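## Task

Press every drive blank that carries a red sticker all the way in, until it stops and latches, and leave all other blanks untouched. The rack is loose on the table: tilting it beyond a slight amount counts as failure, and it must finish in its original spot.

## Robot and tools

Robot: two arms, left_arm and right_arm, each with a two-finger gripper and a wrist camera. Calibrated base poses in the scene frame are left_arm (-0.039, +0.347, 0) m with quat_wxyz (+1.000, 0, 0, -0.021), and right_arm (-0.006, -0.266, 0) m with quat_wxyz (+1.000, 0, 0, -0.004). A camera stand is fixed to the floor behind the arms.

Frames: the scene frame has its origin at table-top height, halfway between the nominal bases. +z points up, +x points out over the table, and left_arm is on the +y side. Arm names do not match image sides. Reported hand positions (metres) and quaternions, velocities and wrist-camera poses are given in that arm's own base frame. Fixed cameras and the table use the scene frame. Motion offsets are taken along the current Hand target's own axes. On the gripper, +z is the direction the fingers point and y is the direction they open. end_effector_position is the point between the pads, about 1 cm short of the fingertips. Reports can be a few centimetres off, especially at long reach.

Row format, shared by execute_actions and move: a single flat list of 14 numbers, each in [-1, 1]. The first 7 are left_arm (dx, dy, dz, rx, ry, rz, opening) and the next 7 are right_arm in the same order. Both arms always need their numbers. dx to rz are an offset, not a pose, counted from that arm's Hand target at the start of the action or move. 1.0 equals 0.6 m, or 180 degrees for rx, ry, rz, which together form one rotation vector. Opening is absolute: +1 is fully open (0.094 m) and -1 is closed. To keep an arm still, send six zeros and its current opening. A 0 opening is itself a command. All-zero pose numbers also re-request a Hand target the gripper has not reached yet.

execute_actions(actions, cameras): actions is a list of actions. Each action is a table of up to 15 rows, one per 1/30 s step. A shorter table repeats its last row. Every row is counted from the action's start pose, but each new action starts from the Hand target then in force, so repeating an offset adds to it. An empty list returns the state and all images. cameras takes a list of names, ["all"] or [].

move(target, speed, blend, opening_speed, grip_force, blocking, cameras): this drives straight-line gripper paths. target is one 14-number row, or up to 15 rows that all count from the same starting Hand targets. speed is the top path speed in m/s, from 0.002 to 2.9, default 0.25. Rotation is capped at twice that value in rad/s. Give one value, or one per target. blend, in m, rounds corners between listed targets; 0 means stop at each one. opening_speed is the finger rate per second on the -1..+1 scale, minimum 0.2. grip_force is the pad force limit in N, from 10 to 50, set per arm or for both; it stays in effect. blocking=false returns after about 0.5 s while the motion continues. A move lasts at least 0.5 s and at most 10 s. The result ends with a "move:" line: done, off_target, moving, held or fault, plus limits such as paced (the pose was clipped) or held (a check withheld steps). Done means the arm rests within 10 mm and 2 degrees of its target. Neither done nor off_target says anything about contact.

wait(seconds, from 0 to 10) lets the scene run with the commands unchanged. stop(cameras) brakes a running move. zoom_image(camera, region) enlarges part of the newest image. region is [x0, y0, x1, y1] in pixels from the top-left corner, at most 504 wide and 504 high. finished_scene(scene) ends the current scene and takes its number. It cannot be undone.

Result lines: Hand target is the last commanded pose after clipping, and it is the base for the next offsets. Grippers often rest short of it because of friction and weight. grip_measured is the opening on the command scale. Joint positions end with the opening in metres. Joint torques include gravity, carry offsets and noise, and the first three wrap at ±28 N m. Joint velocities may be summarised as "within noise". Tool commands lists the current commands. Motor temperatures are also reported.

Control notes: each step, the orientation command is clipped to within 40 degrees of the measured one. Very small moves may not start. Do not route a path near an arm's own base, since that can flip its shoulder posture; go around it. Joint ranges (rad): waist -2.618 to 3.054, shoulder 0 to 3.142, elbow 0 to 3.142 (straight at 2.901), wrist pitch -1.571 to 1.571, wrist yaw -1.571 to 1.571, wrist roll -2.094 to 2.094.

Cameras: cam_head_left and cam_head_right are fixed on one bar, and cam_left_wrist and cam_right_wrist ride on the hands. All four are 672x504. Calibration is given in OpenCV form, accurate to within about 1 cm near the image centre. Wrist images can lag behind arm motion.

Cautions: a faster move hits harder, and a target set further beyond contact presses harder. Push blanks with slow, short moves aimed only slightly past the latch point. Afterwards, command the target back behind the gripper so the arm stops pressing. The rack is free-standing, so push level and centred to avoid sliding or tipping it. Check the rack's position in the images. Never let the grippers, fingers or wrist cameras of the two arms touch or press on each other; the clearance check does not prevent this. Avoid dropping or knocking anything off the table, and avoid hard hits on fixed objects. Watch motor heat from holding, reaching far or pushing against something that will not give. MOTOR HOT appears at 75 °C, the arm folds away at 90 °C, and it goes limp at 100 °C.

Each tool is called by a JSON object that holds its "op" and its "data".

## Session

{"op": "execute_actions", "data": {"actions": []}}

Scene clock: 0.00 s.
left_arm: end_effector_position=(+0.2399, -0.1244, +0.2326) grip_measured=+1.000 end_effector_quat_wxyz=(+0.527, +0.017, +0.848, -0.052) | right_arm: end_effector_position=(+0.2730, +0.0744, +0.1589) grip_measured=+1.000 end_effector_quat_wxyz=(+0.456, +0.030, +0.870, +0.184)
Joint positions: left_arm=[-0.935 0.756 0.728 -0.593 -0.713 -0.515 0.094] | right_arm=[0.16 0.697 0.46 -0.313 -0.162 0.32 0.094]
Joint velocities: within noise
Joint torques (N m): no reading
Motor temperatures (°C): left_arm=[27 28 34 34 23 22 23] | right_arm=[25 23 31 28 24 22 23]
Heat: left arm: 34 °C; right arm: 31 °C.
Hand target: left_arm +0.2406, -0.1231, +0.2397; +0.534, +0.011, +0.844, -0.055 | right_arm +0.2755, +0.0750, +0.1694; +0.469, +0.028, +0.863, +0.187
Tool commands: left_gripper/opening=+1.0 right_gripper/opening=+1.0
camera_calibration:
cam_left_wrist: T_world_to_cam=[[-0.0929352, -0.993909, 0.0592316, -0.11486], [-0.778533, 0.0354546, -0.626601, 0.37429], [0.620684, -0.104347, -0.777086, 0.111632], [0, 0, 0, 1]] pos_world=[0.211435, -0.115783, 0.328081]
cam_right_wrist: T_world_to_cam=[[0.0872853, -0.93238, -0.350782, 0.0986512], [-0.872107, 0.0986672, -0.479265, 0.344966], [0.481468, 0.347752, -0.804523, 0.0601967], [0, 0, 0, 1]] pos_world=[0.263253, 0.0370102, 0.248365]

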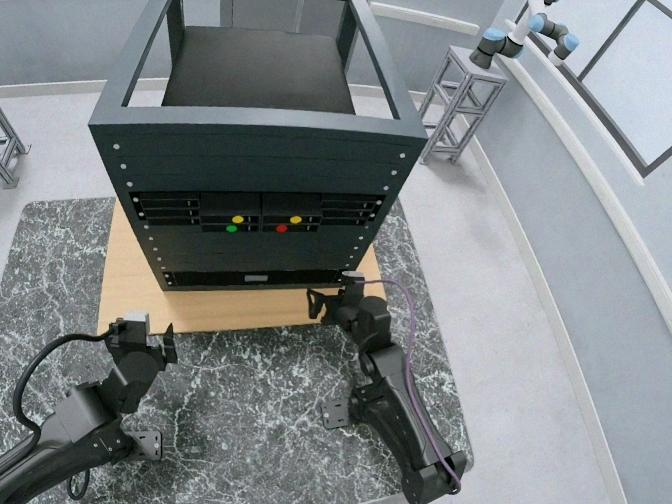

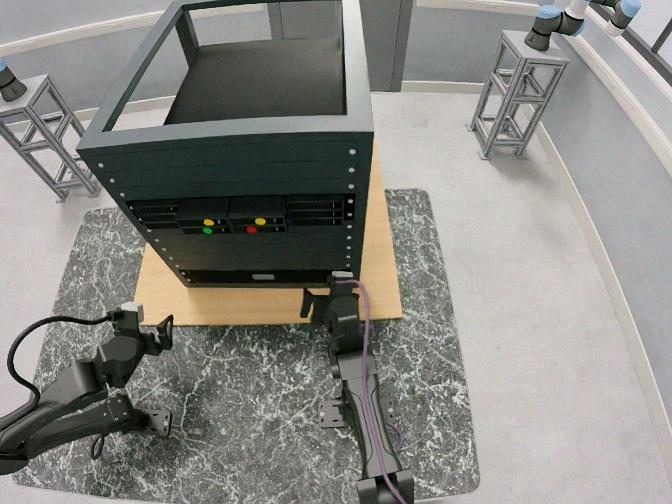

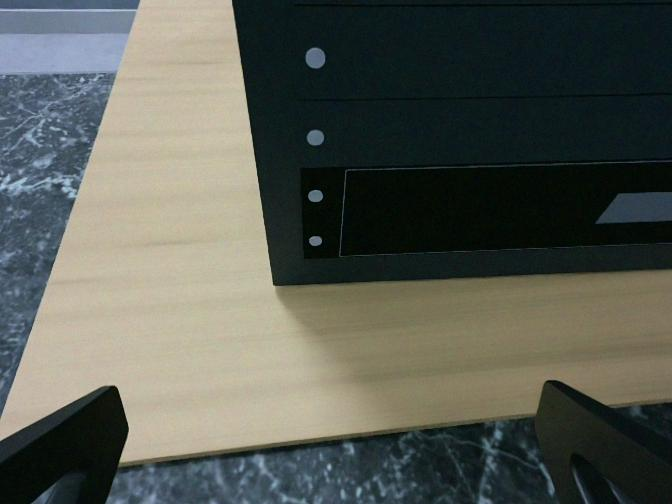

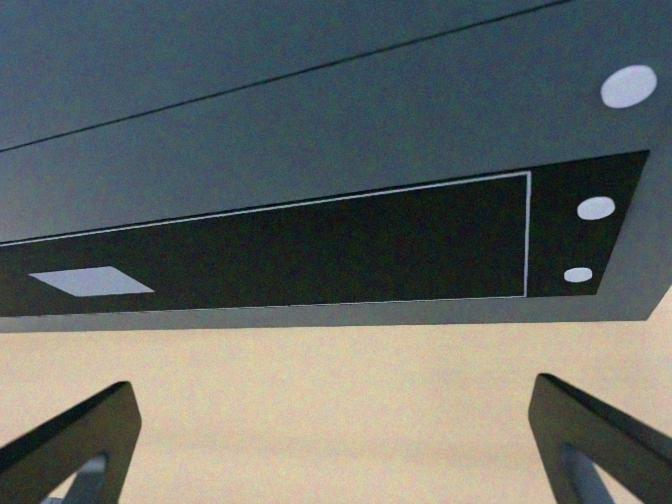

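{"op": "zoom_image", "data": {"camera": "cam_head_left", "region": [120, 180, 400, 300]}}

{"op": "zoom_image", "data": {"camera": "cam_head_right", "region": [110, 180, 370, 290]}}

{"op": "zoom_image", "data": {"camera": "cam_head_left", "region": [190, 180, 330, 240]}}

Scaled by 1.800 from the camera's 672x504 image, which has a finer 960x720 frame.

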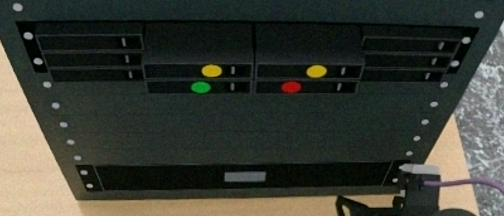

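Scaled by 1.938 from the camera's 672x504 image, which has a finer 960x720 frame.

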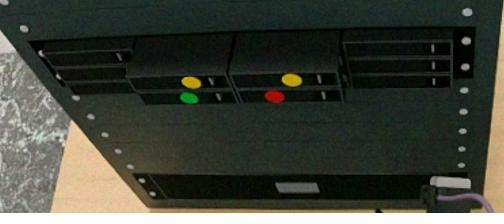

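Scaled by 3.600 from the camera's 672x504 image, which has a finer 960x720 frame.

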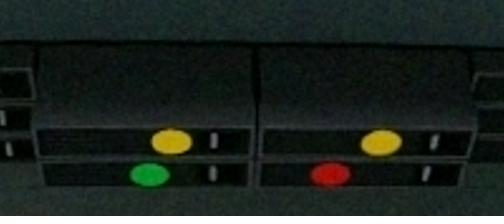

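{"op": "move", "data": {"target": [0,0,0,0,0,0,1,-0.1865,0.3708,-0.2845,0.0945,-0.1846,-0.0924,-1], "cameras": ["all"]}}

Scene clock: 87.93 s.
left_arm: end_effector_position=(+0.2399, -0.1244, +0.2326) grip_measured=+1.000 end_effector_quat_wxyz=(+0.527, +0.017, +0.848, -0.052) | right_arm: end_effector_position=(+0.1716, +0.2094, +0.4090) grip_measured=-0.988 end_effector_quat_wxyz=(+0.699, -0.029, +0.714, +0.020)
Joint positions: left_arm=[-0.935 0.756 0.728 -0.593 -0.713 -0.515 0.094] | right_arm=[1.608 1.124 1.275 -0.752 1.532 0.588 0.001]
Joint torques (N m): left_arm=[0.03 -0.69 6.97 1.41 -0.32 -0.04] | right_arm=[0.4 -1.21 8.55 1.11 0.67 0.04]
Motor temperatures (°C): left_arm=[27 27 34 36 23 21 22] | right_arm=[24 22 35 33 24 22 23]
Heat: left arm: 36 °C; right arm: 35 °C.
Hand target: left_arm +0.2406, -0.1231, +0.2397; +0.534, +0.011, +0.844, -0.055 | right_arm +0.1700, +0.2062, +0.4199; +0.707, +0.024, +0.707, -0.025
Off the commanded pose: left_arm 0.007 m, 1 deg | right_arm 0.012 m, 8 deg.
joint sent to its limit (right arm) — joint 5 (wrist yaw), upper limit. The joint targets are off in orientation, not in position.
move: off_target (right_arm)
camera_calibration:
cam_left_wrist: T_world_to_cam=[[-0.0929352, -0.993909, 0.0592316, -0.11486], [-0.778533, 0.0354546, -0.626601, 0.37429], [0.620684, -0.104347, -0.777086, 0.111632], [0, 0, 0, 1]] pos_world=[0.211435, -0.115783, 0.328081]
cam_right_wrist: T_world_to_cam=[[0.0468, -0.998895, -0.00428066, 0.20025], [-0.445322, -0.0170278, -0.895208, 0.484122], [0.894146, 0.043802, -0.445627, 0.109289], [0, 0, 0, 1]] pos_world=[0.108499, 0.203485, 0.482949]

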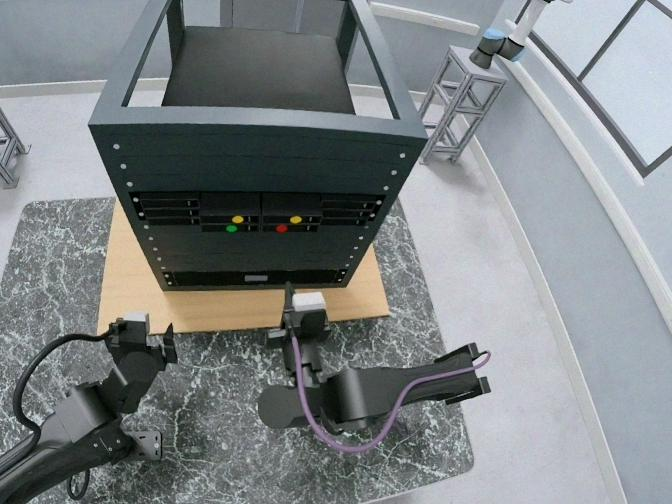

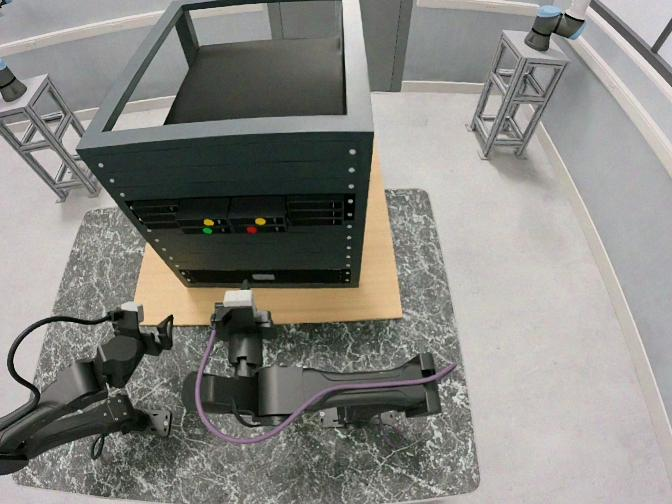

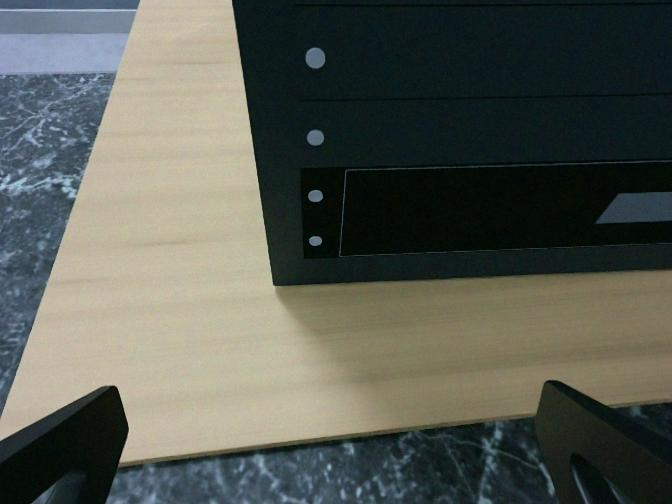

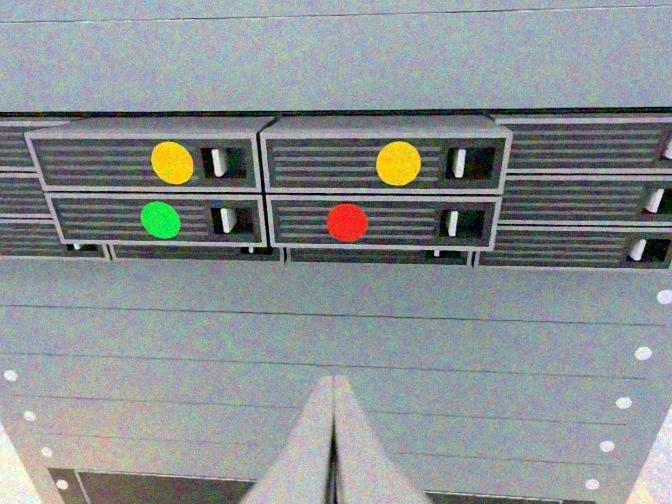

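{"op": "move", "data": {"target": [0,0,0,0,0,0,1,0.03,-0.0125,0.155,0,-0.067,0,-1], "cameras": ["all"]}}

{"op": "zoom_image", "data": {"camera": "cam_head_left", "region": [190, 180, 370, 320]}}

Scene clock: 122.90 s.
left_arm: end_effector_position=(+0.2399, -0.1244, +0.2326) grip_measured=+1.000 end_effector_quat_wxyz=(+0.527, +0.017, +0.848, -0.052) | right_arm: end_effector_position=(+0.2608, +0.1902, +0.4044) grip_measured=-0.988 end_effector_quat_wxyz=(+0.773, +0.026, +0.633, -0.029)
Joint positions: left_arm=[-0.935 0.756 0.728 -0.593 -0.713 -0.515 0.094] | right_arm=[1.174 1.145 0.793 0.922 1.198 -0.533 0.001]
Joint torques (N m): left_arm=[0.03 -0.69 6.98 1.41 -0.32 -0.04] | right_arm=[-0.61 -1.73 5.05 1.51 -0.63 -0.08]
Heat: left arm: 36 °C; right arm: 35 °C.
Hand target: left_arm +0.2406, -0.1231, +0.2397; +0.534, +0.011, +0.844, -0.055 | right_arm +0.2623, +0.1921, +0.4018; +0.777, +0.022, +0.629, -0.028
Off the commanded pose: left_arm 0.007 m, 1 deg | right_arm 0.004 m, 1 deg.
move: done
camera_calibration:
cam_left_wrist: T_world_to_cam=[[-0.0929352, -0.993909, 0.0592316, -0.11486], [-0.778533, 0.0354546, -0.626601, 0.37429], [0.620684, -0.104347, -0.777086, 0.111632], [0, 0, 0, 1]] pos_world=[0.211435, -0.115783, 0.328081]
cam_right_wrist: T_world_to_cam=[[-0.0956393, -0.995066, -0.0263901, 0.222174], [-0.236419, 0.0484601, -0.970442, 0.482875], [0.966933, -0.0865733, -0.239887, -0.0490202], [0, 0, 0, 1]] pos_world=[0.182808, 0.193433, 0.462706]

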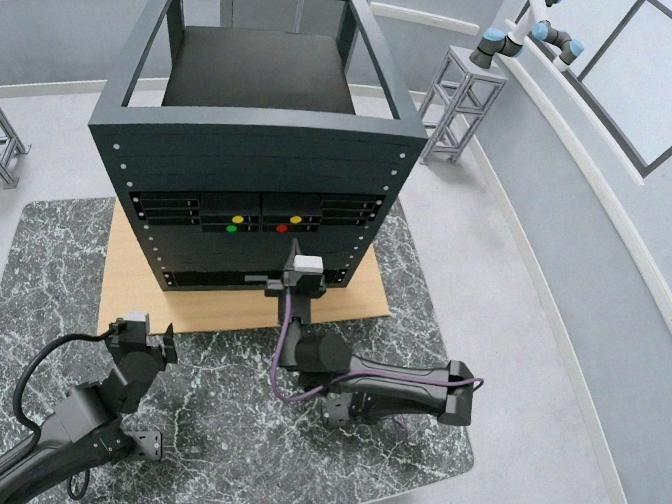

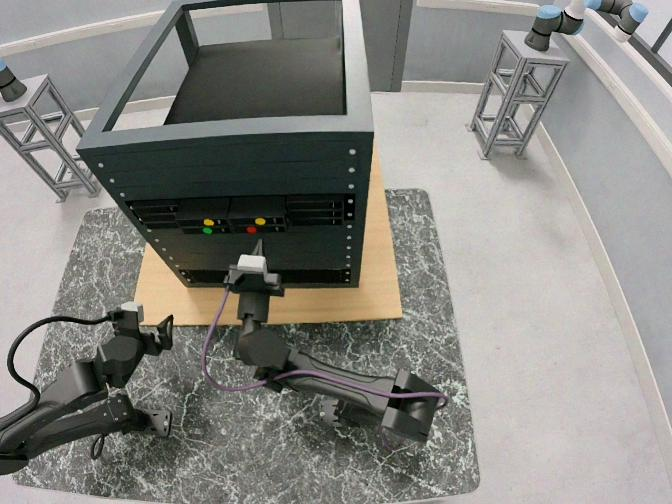

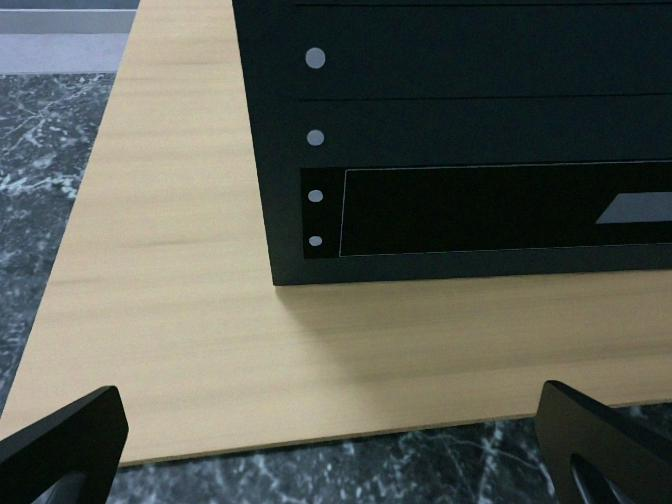

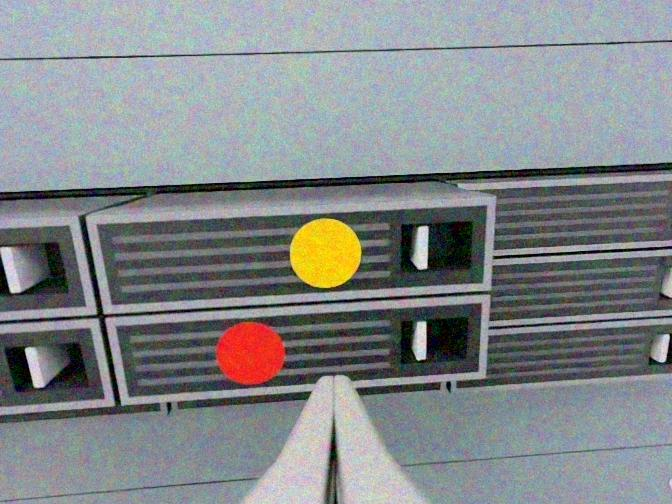

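Scaled by 2.800 from the camera's 672x504 image, which has a finer 960x720 frame.

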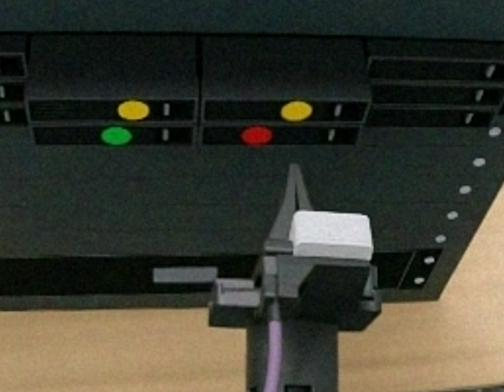

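{"op": "move", "data": {"target": [0,0,0,0,0,0,1,0.0275,0.0082,0.0427,0,0,0,-1], "cameras": ["cam_right_wrist","cam_head_left"], "speed": 0.1}}

{"op": "zoom_image", "data": {"camera": "cam_head_left", "region": [190, 180, 370, 320]}}

Scene clock: 163.93 s.
left_arm: end_effector_position=(+0.2399, -0.1244, +0.2326) grip_measured=+1.000 end_effector_quat_wxyz=(+0.527, +0.017, +0.848, -0.052) | right_arm: end_effector_position=(+0.2887, +0.1921, +0.3925) grip_measured=-0.988 end_effector_quat_wxyz=(+0.776, +0.028, +0.629, -0.031)
Joint positions: left_arm=[-0.935 0.756 0.728 -0.593 -0.713 -0.515 0.094] | right_arm=[1.067 1.201 0.793 0.888 1.105 -0.43 0.001]
Joint torques (N m): left_arm=[0.05 -0.69 6.98 1.41 -0.32 -0.04] | right_arm=[-0.62 -2.36 6.22 1.28 -0.56 0.14]
Heat: left arm: 36 °C; right arm: 32 °C.
Hand target: left_arm +0.2406, -0.1231, +0.2397; +0.534, +0.011, +0.844, -0.055 | right_arm +0.2911, +0.1951, +0.3910; +0.777, +0.021, +0.629, -0.028
Off the commanded pose: left_arm 0.007 m, 1 deg | right_arm 0.004 m, 1 deg.
move: done
camera_calibration:
cam_right_wrist: T_world_to_cam=[[-0.100755, -0.994538, -0.027251, 0.228194], [-0.225826, 0.0495364, -0.972907, 0.475563], [0.968943, -0.0918713, -0.229584, -0.0822706], [0, 0, 0, 1]] pos_world=[0.210102, 0.195832, 0.450009]
Images, in order (width x height): cam_head_left 672x504, cam_right_wrist 672x504.

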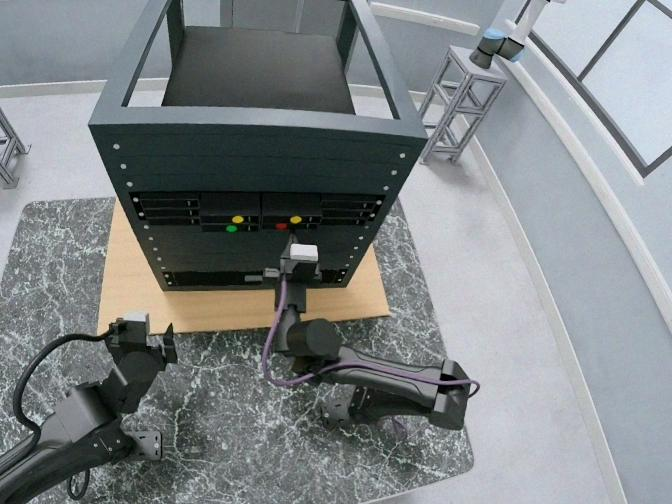

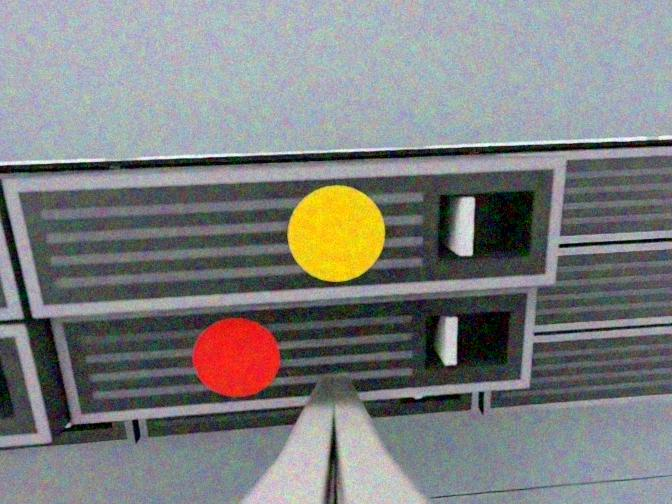

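Scaled by 2.800 from the camera's 672x504 image, which has a finer 960x720 frame.

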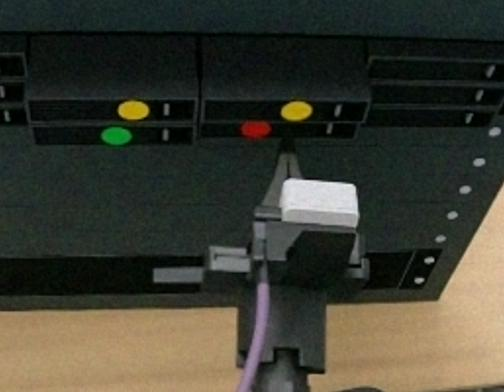

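{"op": "move", "data": {"target": [[0,0,0,0,0,0,1,-0.0041,-0.0014,-0.0195,0,0,0,-1],[0,0,0,0,0,0,1,-0.0157,0.0118,-0.018,0,0,0,-1],[0,0,0,0,0,0,1,-0.0047,0.0157,0.034,0,0,0,-1]], "cameras": ["cam_right_wrist","cam_head_left"], "speed": 0.05, "blend": 0.004}}

Scene clock: 185.20 s.
left_arm: end_effector_position=(+0.2399, -0.1244, +0.2326) grip_measured=+1.000 end_effector_quat_wxyz=(+0.527, +0.017, +0.848, -0.052) | right_arm: end_effector_position=(+0.3081, +0.2000, +0.3827) grip_measured=-0.988 end_effector_quat_wxyz=(+0.770, +0.013, +0.636, -0.043)
Joint positions: left_arm=[-0.935 0.756 0.728 -0.593 -0.713 -0.515 0.094] | right_arm=[1.015 1.256 0.823 0.83 1.057 -0.385 0.001]
Joint torques (N m): left_arm=[0.03 -0.69 6.98 1.41 -0.32 -0.04] | right_arm=[-0.55 -2.69 9.84 1.46 -0.5 0.16]
Heat: left arm: 36 °C; right arm: 32 °C.
Hand target: left_arm +0.2406, -0.1231, +0.2397; +0.534, +0.011, +0.844, -0.055 | right_arm +0.3110, +0.2032, +0.3981; +0.777, +0.022, +0.629, -0.027
Off the commanded pose: left_arm 0.007 m, 1 deg | right_arm 0.016 m, 2 deg.
move: off_target (right_arm)
camera_calibration:
cam_right_wrist: T_world_to_cam=[[-0.100805, -0.994824, 0.0128308, 0.222452], [-0.245748, 0.0124004, -0.969254, 0.482166], [0.964078, -0.100858, -0.245726, -0.0932281], [0, 0, 0, 1]] pos_world=[0.230795, 0.205918, 0.441579]
Images, in order (width x height): cam_head_left 672x504, cam_right_wrist 672x504.

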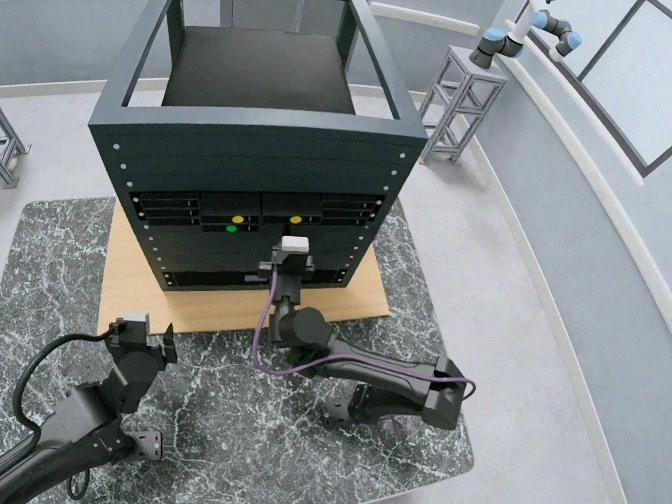

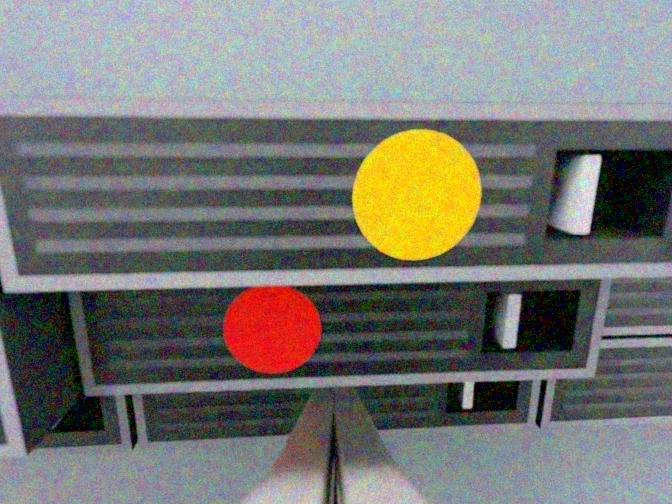

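{"op": "move", "data": {"target": [[0,0,0,0,0,0,1,0.0229,0.003,-0.0122,0,0,0,-1],[0,0,0,0,0,0,1,0.0035,-0.001,-0.0702,0,0,0,-1]], "cameras": ["cam_right_wrist","cam_head_left"], "speed": 0.08, "blend": 0.005}}

{"op": "zoom_image", "data": {"camera": "cam_head_left", "region": [190, 180, 370, 320]}}

Scene clock: 197.60 s.
left_arm: end_effector_position=(+0.2399, -0.1244, +0.2326) grip_measured=+1.000 end_effector_quat_wxyz=(+0.527, +0.017, +0.848, -0.052) | right_arm: end_effector_position=(+0.2754, +0.2100, +0.3823) grip_measured=-0.988 end_effector_quat_wxyz=(+0.772, +0.015, +0.635, -0.040)
Joint positions: left_arm=[-0.935 0.756 0.728 -0.593 -0.713 -0.515 0.094] | right_arm=[1.15 1.253 0.783 0.997 1.175 -0.52 0.001]
Joint torques (N m): left_arm=[0.03 -0.69 6.97 1.41 -0.32 -0.04] | right_arm=[0.54 -4.78 5.03 1.58 -0.43 -0.05]
Heat: left arm: 36 °C; right arm: 32 °C.
Hand target: left_arm +0.2406, -0.1231, +0.2397; +0.534, +0.011, +0.844, -0.055 | right_arm +0.2704, +0.2053, +0.3872; +0.777, +0.022, +0.629, -0.028
Off the commanded pose: left_arm 0.007 m, 1 deg | right_arm 0.008 m, 2 deg.
move: done
camera_calibration:
cam_right_wrist: T_world_to_cam=[[-0.0981917, -0.995152, 0.00547634, 0.231176], [-0.241854, 0.0185251, -0.970136, 0.471528], [0.965332, -0.0965837, -0.242501, -0.0631502], [0, 0, 0, 1]] pos_world=[0.197701, 0.215221, 0.440866]
Images, in order (width x height): cam_head_left 672x504, cam_right_wrist 672x504.

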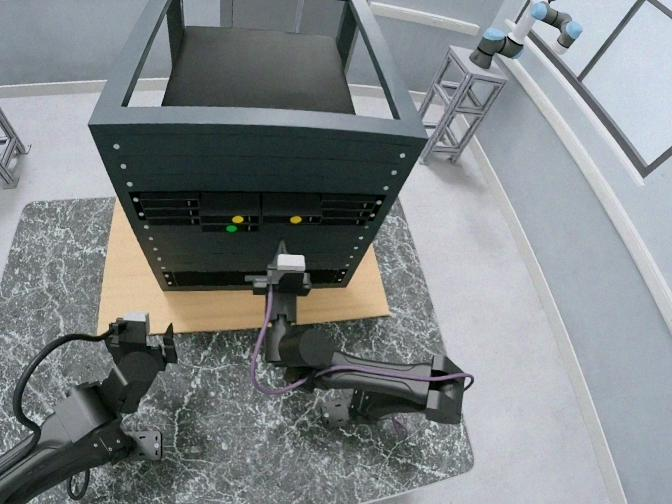

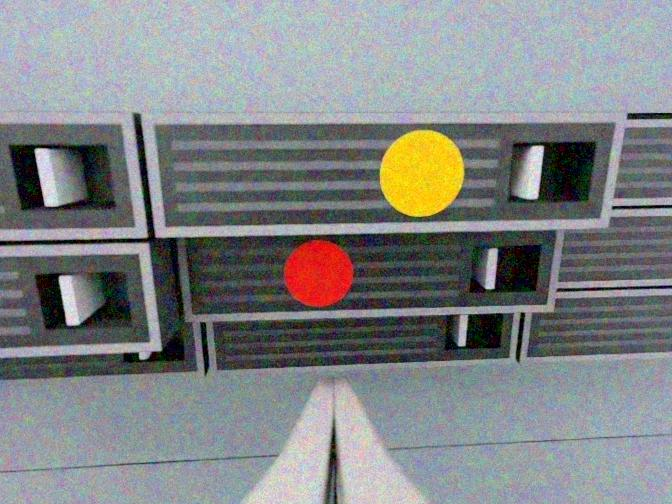

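Scaled by 2.800 from the camera's 672x504 image, which has a finer 960x720 frame.

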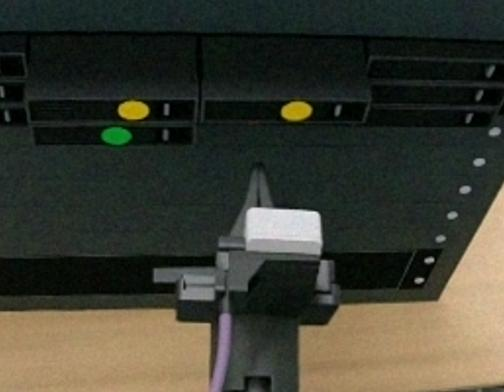

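{"op": "move", "data": {"target": [0,0,0,0,0,0,1,-0.0243,-0.0197,0.0195,0,0,0,-1], "cameras": ["cam_right_wrist"], "speed": 0.1}}

Scene clock: 218.57 s.
left_arm: end_effector_position=(+0.2399, -0.1244, +0.2326) grip_measured=+1.000 end_effector_quat_wxyz=(+0.527, +0.017, +0.848, -0.052) | right_arm: end_effector_position=(+0.2794, +0.1977, +0.3869) grip_measured=-0.988 end_effector_quat_wxyz=(+0.769, +0.008, +0.637, -0.046)
Joint positions: left_arm=[-0.935 0.756 0.728 -0.593 -0.713 -0.515 0.094] | right_arm=[1.113 1.194 0.783 0.879 1.144 -0.48 0.001]
Joint torques (N m): left_arm=[0.03 -0.69 6.98 1.42 -0.32 -0.04] | right_arm=[-0.57 -4.44 8.27 1.3 -0.54 0.14]
Heat: left arm: 36 °C; right arm: 31 °C.
Hand target: left_arm +0.2406, -0.1231, +0.2397; +0.534, +0.011, +0.844, -0.055 | right_arm +0.2779, +0.1930, +0.4039; +0.777, +0.022, +0.629, -0.028
Off the commanded pose: left_arm 0.007 m, 1 deg | right_arm 0.018 m, 3 deg.
move: off_target (right_arm)
camera_calibration:
cam_right_wrist: T_world_to_cam=[[-0.0995042, -0.99472, 0.0251239, 0.21206], [-0.249498, 0.000499318, -0.968375, 0.482267], [0.96325, -0.102626, -0.24823, -0.0631928], [0, 0, 0, 1]] pos_world=[0.202296, 0.204215, 0.446001]
Images, in order (width x height): cam_right_wrist 672x504.

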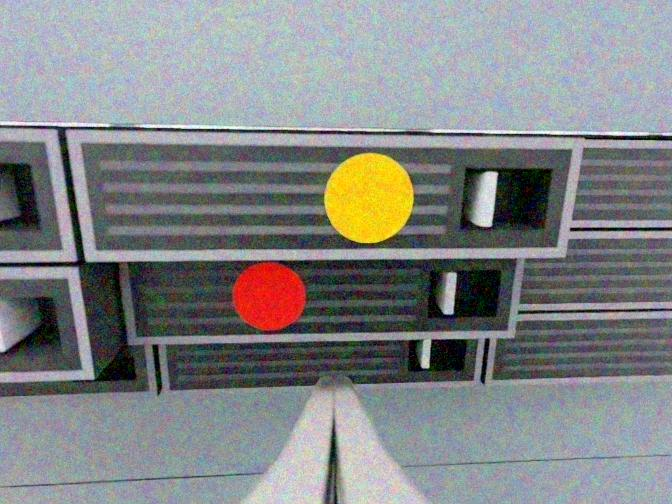

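{"op": "move", "data": {"target": [0,0,0,0,0,0,1,-0.0257,-0.0027,-0.008,0,0,0,-1], "cameras": ["cam_right_wrist"], "speed": 0.1}}

Scene clock: 225.77 s.
left_arm: end_effector_position=(+0.2399, -0.1244, +0.2326) grip_measured=+1.000 end_effector_quat_wxyz=(+0.527, +0.017, +0.848, -0.052) | right_arm: end_effector_position=(+0.2742, +0.1956, +0.3971) grip_measured=-0.988 end_effector_quat_wxyz=(+0.770, +0.008, +0.637, -0.045)
Joint positions: left_arm=[-0.935 0.756 0.728 -0.593 -0.713 -0.515 0.094] | right_arm=[1.129 1.172 0.805 0.854 1.156 -0.497 0.001]
Joint torques (N m): left_arm=[0.03 -0.68 6.98 1.42 -0.32 -0.03] | right_arm=[0.51 -4.12 9.46 1.26 -0.41 -0.04]
Heat: left arm: 36 °C; right arm: 32 °C.
Hand target: left_arm +0.2406, -0.1231, +0.2397; +0.534, +0.011, +0.844, -0.055 | right_arm +0.2699, +0.1919, +0.4180; +0.777, +0.022, +0.629, -0.028
Off the commanded pose: left_arm 0.007 m, 1 deg | right_arm 0.022 m, 3 deg.
move: off_target (right_arm)
camera_calibration:
cam_right_wrist: T_world_to_cam=[[-0.0976254, -0.994962, 0.0228087, 0.209718], [-0.247891, 0.00211439, -0.968786, 0.490244], [0.963857, -0.100232, -0.246848, -0.0569582], [0, 0, 0, 1]] pos_world=[0.1969, 0.201916, 0.456097]
Images, in order (width x height): cam_right_wrist 672x504.

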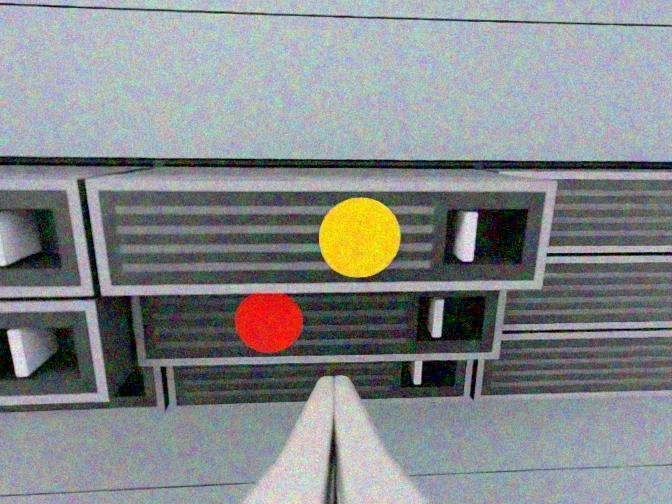

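{"op": "move", "data": {"target": [0,0,0,0,0,0,1,0.0038,0.0068,0.05,0,0,0,-1], "cameras": ["cam_right_wrist"], "speed": 0.06}}

Scene clock: 235.53 s.
left_arm: end_effector_position=(+0.2399, -0.1244, +0.2326) grip_measured=+1.000 end_effector_quat_wxyz=(+0.527, +0.017, +0.848, -0.052) | right_arm: end_effector_position=(+0.2978, +0.1925, +0.4066) grip_measured=-0.988 end_effector_quat_wxyz=(+0.771, +0.012, +0.636, -0.042)
Joint positions: left_arm=[-0.935 0.756 0.728 -0.593 -0.713 -0.515 0.094] | right_arm=[1.034 1.193 0.873 0.731 1.072 -0.4 0.001]
Joint torques (N m): left_arm=[0.03 -0.69 6.98 1.41 -0.32 -0.04] | right_arm=[-0.59 -2.32 9.84 1.42 -0.47 0.11]
Heat: left arm: 36 °C; right arm: 32 °C.
Hand target: left_arm +0.2406, -0.1231, +0.2397; +0.534, +0.011, +0.844, -0.055 | right_arm +0.2999, +0.1940, +0.4221; +0.777, +0.022, +0.629, -0.027
Off the commanded pose: left_arm 0.007 m, 1 deg | right_arm 0.016 m, 2 deg.
move: off_target (right_arm)
camera_calibration:
cam_right_wrist: T_world_to_cam=[[-0.0982803, -0.995079, 0.0125663, 0.213056], [-0.244664, 0.0119208, -0.969535, 0.502762], [0.964614, -0.0983607, -0.244632, -0.0792577], [0, 0, 0, 1]] pos_world=[0.2204, 0.198219, 0.465379]
Images, in order (width x height): cam_right_wrist 672x504.

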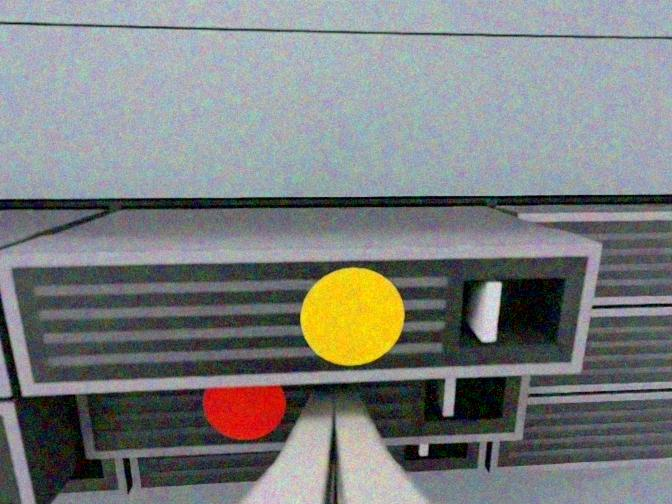

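{"op": "move", "data": {"target": [0,0,0,0,0,0,1,0.0117,0.0023,0.0315,0,0,0,-1], "cameras": ["cam_right_wrist"], "speed": 0.05}}

Scene clock: 247.70 s.
left_arm: end_effector_position=(+0.2399, -0.1244, +0.2326) grip_measured=+1.000 end_effector_quat_wxyz=(+0.527, +0.017, +0.848, -0.052) | right_arm: end_effector_position=(+0.3170, +0.1909, +0.4053) grip_measured=-0.988 end_effector_quat_wxyz=(+0.771, +0.017, +0.635, -0.041)
Joint positions: left_arm=[-0.935 0.756 0.728 -0.593 -0.713 -0.515 0.094] | right_arm=[0.965 1.23 0.9 0.703 1.013 -0.348 0.001]
Joint torques (N m): left_arm=[0.03 -0.69 6.98 1.41 -0.32 -0.04] | right_arm=[-0.65 -2.44 9.83 1.44 -0.44 0.14]
Heat: left arm: 36 °C; right arm: 33 °C.
Hand target: left_arm +0.2406, -0.1231, +0.2397; +0.534, +0.011, +0.844, -0.055 | right_arm +0.3199, +0.1940, +0.4191; +0.777, +0.022, +0.629, -0.028
Off the commanded pose: left_arm 0.007 m, 1 deg | right_arm 0.014 m, 2 deg.
move: off_target (right_arm)
camera_calibration:
cam_right_wrist: T_world_to_cam=[[-0.102208, -0.994752, 0.00469282, 0.21779], [-0.242187, 0.0203078, -0.970017, 0.504064], [0.964831, -0.10028, -0.242992, -0.0986241], [0, 0, 0, 1]] pos_world=[0.239493, 0.19652, 0.463964]
Images, in order (width x height): cam_right_wrist 672x504.

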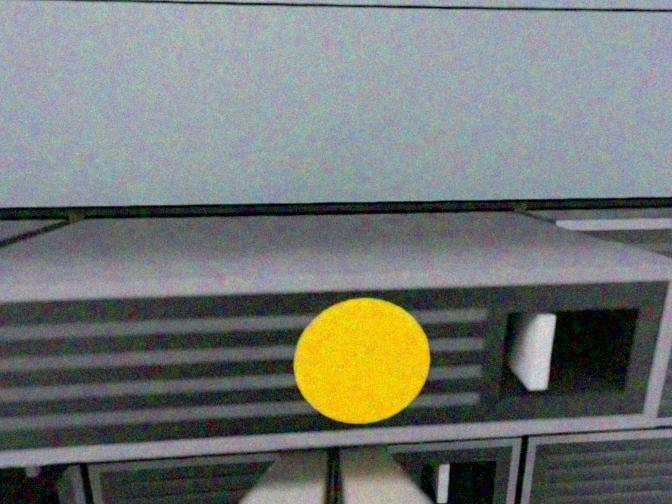

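{"op": "move", "data": {"target": [0,0,0,0,0,0,1,0.0063,0.0025,0.0225,0,0,0,-1], "cameras": ["cam_right_wrist"], "speed": 0.05}}

{"op": "move", "data": {"target": [0,0,0,0,0,0,1,0.0031,0.0012,0.0114,0,0,0,-1], "cameras": ["all"], "speed": 0.04}}

Scene clock: 255.83 s.
left_arm: end_effector_position=(+0.2399, -0.1244, +0.2326) grip_measured=+1.000 end_effector_quat_wxyz=(+0.527, +0.017, +0.848, -0.052) | right_arm: end_effector_position=(+0.3198, +0.1903, +0.4054) grip_measured=-0.988 end_effector_quat_wxyz=(+0.771, +0.025, +0.635, -0.035)
Joint positions: left_arm=[-0.935 0.756 0.728 -0.593 -0.713 -0.515 0.094] | right_arm=[0.957 1.237 0.907 0.701 1.011 -0.323 0.001]
Joint torques (N m): left_arm=[0.03 -0.69 6.97 1.41 -0.32 -0.03] | right_arm=[-3.4 -0.99 10.84 1.34 -0.88 0.19]
Heat: left arm: 36 °C; right arm: 33 °C.
Hand target: left_arm +0.2406, -0.1231, +0.2397; +0.534, +0.011, +0.844, -0.055 | right_arm +0.3340, +0.1943, +0.4182; +0.777, +0.022, +0.629, -0.028
Off the commanded pose: left_arm 0.007 m, 1 deg | right_arm 0.020 m, 1 deg.
move: off_target (right_arm)
camera_calibration:
cam_right_wrist: T_world_to_cam=[[-0.103574, -0.994478, -0.0169133, 0.226587], [-0.241214, 0.0416121, -0.969579, 0.50032], [0.964929, -0.0963436, -0.244192, -0.101601], [0, 0, 0, 1]] pos_world=[0.242191, 0.194728, 0.464122]
Images, in order (width x height): cam_right_wrist 672x504.

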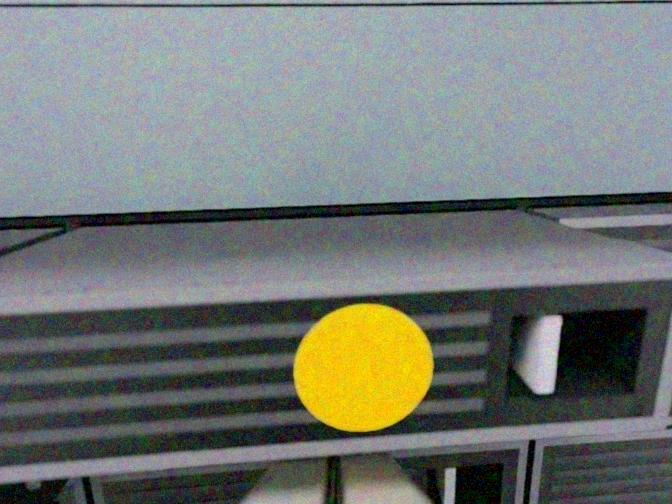

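Scene clock: 256.60 s.
left_arm: end_effector_position=(+0.2399, -0.1244, +0.2326) grip_measured=+1.000 end_effector_quat_wxyz=(+0.527, +0.017, +0.848, -0.052) | right_arm: end_effector_position=(+0.3203, +0.1906, +0.4054) grip_measured=-0.988 end_effector_quat_wxyz=(+0.771, +0.030, +0.635, -0.032)
Joint positions: left_arm=[-0.935 0.756 0.728 -0.593 -0.713 -0.515 0.094] | right_arm=[0.957 1.241 0.91 0.701 1.015 -0.312 0.001]
Joint torques (N m): left_arm=[0.05 -0.68 6.98 1.41 -0.32 -0.04] | right_arm=[-5.01 -0.29 11.26 1.29 -1.1 0.18]
Heat: left arm: 36 °C; right arm: 33 °C.
Hand target: left_arm +0.2406, -0.1231, +0.2397; +0.534, +0.011, +0.844, -0.055 | right_arm +0.3411, +0.1947, +0.4178; +0.777, +0.022, +0.629, -0.027
Off the commanded pose: left_arm 0.007 m, 1 deg | right_arm 0.025 m, 1 deg.
move: off_target (right_arm)
camera_calibration:
cam_left_wrist: T_world_to_cam=[[-0.0929352, -0.993909, 0.0592316, -0.11486], [-0.778533, 0.0354546, -0.626601, 0.37429], [0.620684, -0.104347, -0.777086, 0.111632], [0, 0, 0, 1]] pos_world=[0.211435, -0.115783, 0.328081]
cam_right_wrist: T_world_to_cam=[[-0.104827, -0.994115, -0.0273291, 0.231411], [-0.241639, 0.0521179, -0.968966, 0.498207], [0.964687, -0.0949696, -0.24568, -0.101633], [0, 0, 0, 1]] pos_world=[0.242688, 0.194431, 0.464101]

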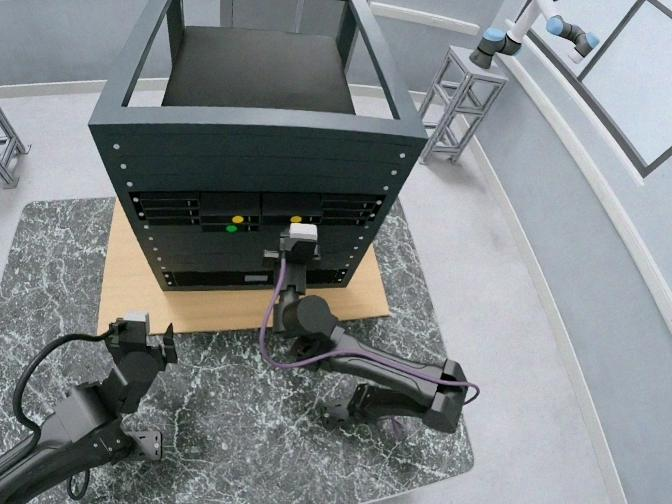

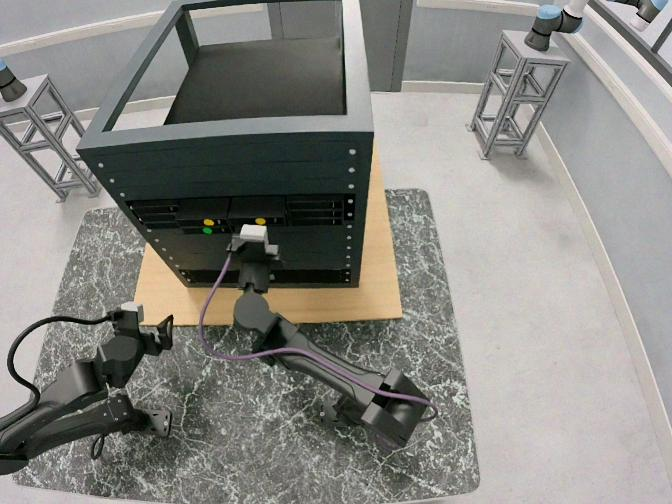

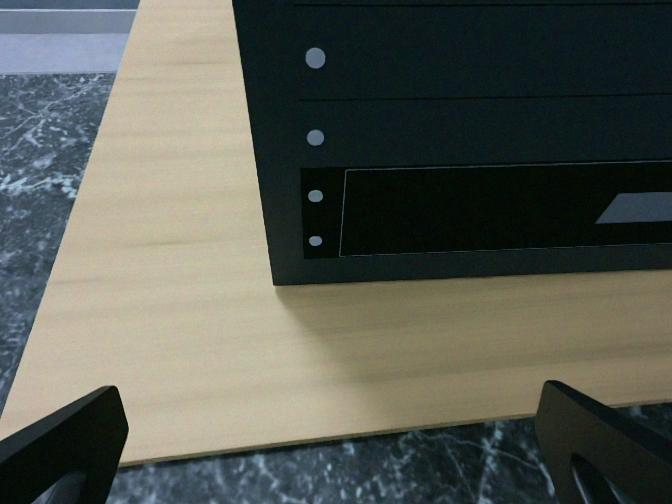

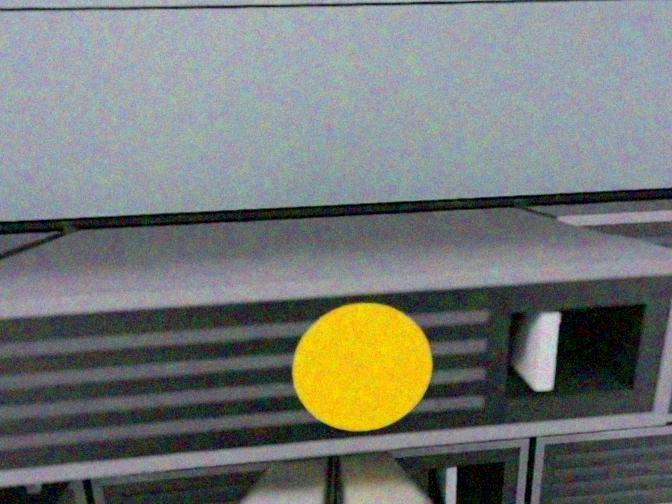

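{"op": "move", "data": {"target": [[0,0,0,0,0,0,1,-0.0071,-0.0041,-0.0342,0,0,0,-1],[0,0,0,0,0,0,1,-0.0163,-0.0099,-0.139,0,0,0,-1]], "cameras": ["cam_right_wrist","cam_head_left"], "speed": 0.1, "blend": 0.005}}

{"op": "zoom_image", "data": {"camera": "cam_right_wrist", "region": [90, 240, 580, 440]}}

Scene clock: 269.57 s.
left_arm: end_effector_position=(+0.2399, -0.1244, +0.2326) grip_measured=+1.000 end_effector_quat_wxyz=(+0.527, +0.017, +0.848, -0.052) | right_arm: end_effector_position=(+0.2608, +0.1964, +0.4085) grip_measured=-0.988 end_effector_quat_wxyz=(+0.773, +0.019, +0.633, -0.037)
Joint positions: left_arm=[-0.935 0.756 0.728 -0.593 -0.713 -0.515 0.094] | right_arm=[1.184 1.17 0.82 0.934 1.205 -0.571 0.001]
Joint torques (N m): left_arm=[0.05 -0.69 6.97 1.41 -0.32 -0.04] | right_arm=[0.59 -3.34 5.04 1.49 -0.49 -0.04]
Heat: left arm: 36 °C; right arm: 35 °C.
Hand target: left_arm +0.2406, -0.1231, +0.2397; +0.534, +0.011, +0.844, -0.055 | right_arm +0.2572, +0.1946, +0.4101; +0.777, +0.022, +0.629, -0.027
Off the commanded pose: left_arm 0.007 m, 1 deg | right_arm 0.004 m, 1 deg.
move: done
camera_calibration:
cam_right_wrist: T_world_to_cam=[[-0.0991196, -0.995064, -0.00479351, 0.220498], [-0.237436, 0.0283288, -0.97099, 0.491034], [0.966333, -0.095106, -0.239072, -0.0460051], [0, 0, 0, 1]] pos_world=[0.182901, 0.201124, 0.466848]
Images, in order (width x height): cam_head_left 672x504, cam_right_wrist 672x504.

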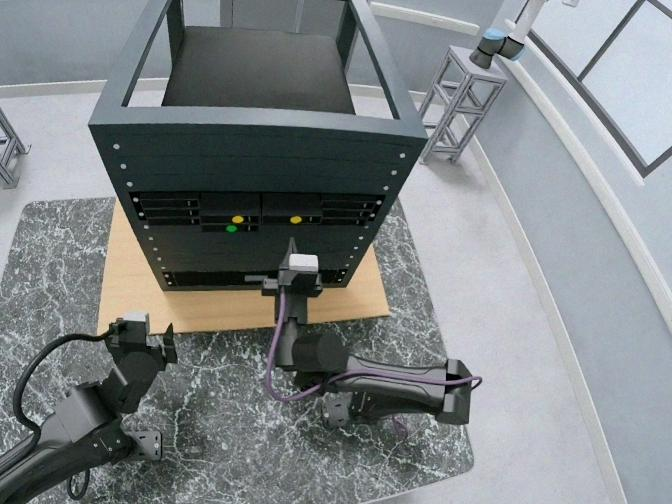

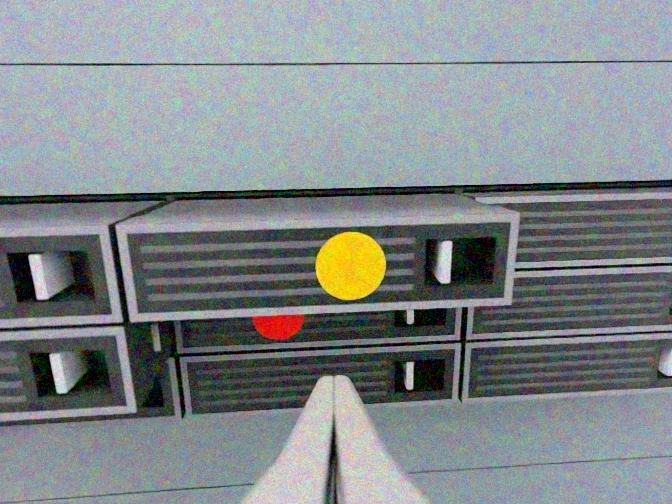

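Scaled by 1.029 from the camera's 672x504 image, which has a finer 960x720 frame.

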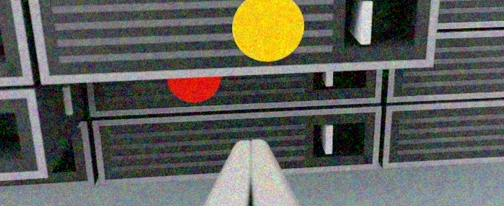

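{"op": "zoom_image", "data": {"camera": "cam_right_wrist", "region": [140, 300, 260, 420]}}

{"op": "zoom_image", "data": {"camera": "cam_right_wrist", "region": [400, 280, 520, 400]}}

Scaled by 4.200 from the camera's 672x504 image, which has a finer 960x720 frame.

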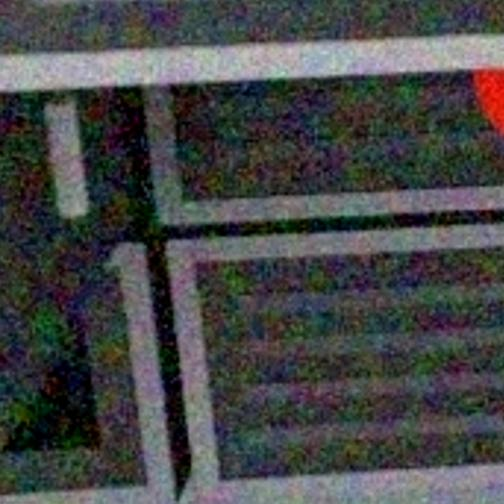

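Scaled by 4.200 from the camera's 672x504 image, which has a finer 960x720 frame.

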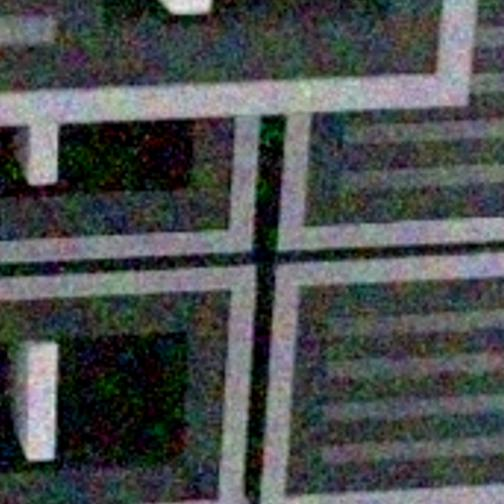

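{"op": "finished_scene", "data": {"scene": 2}}

The scene is finished: the task was done.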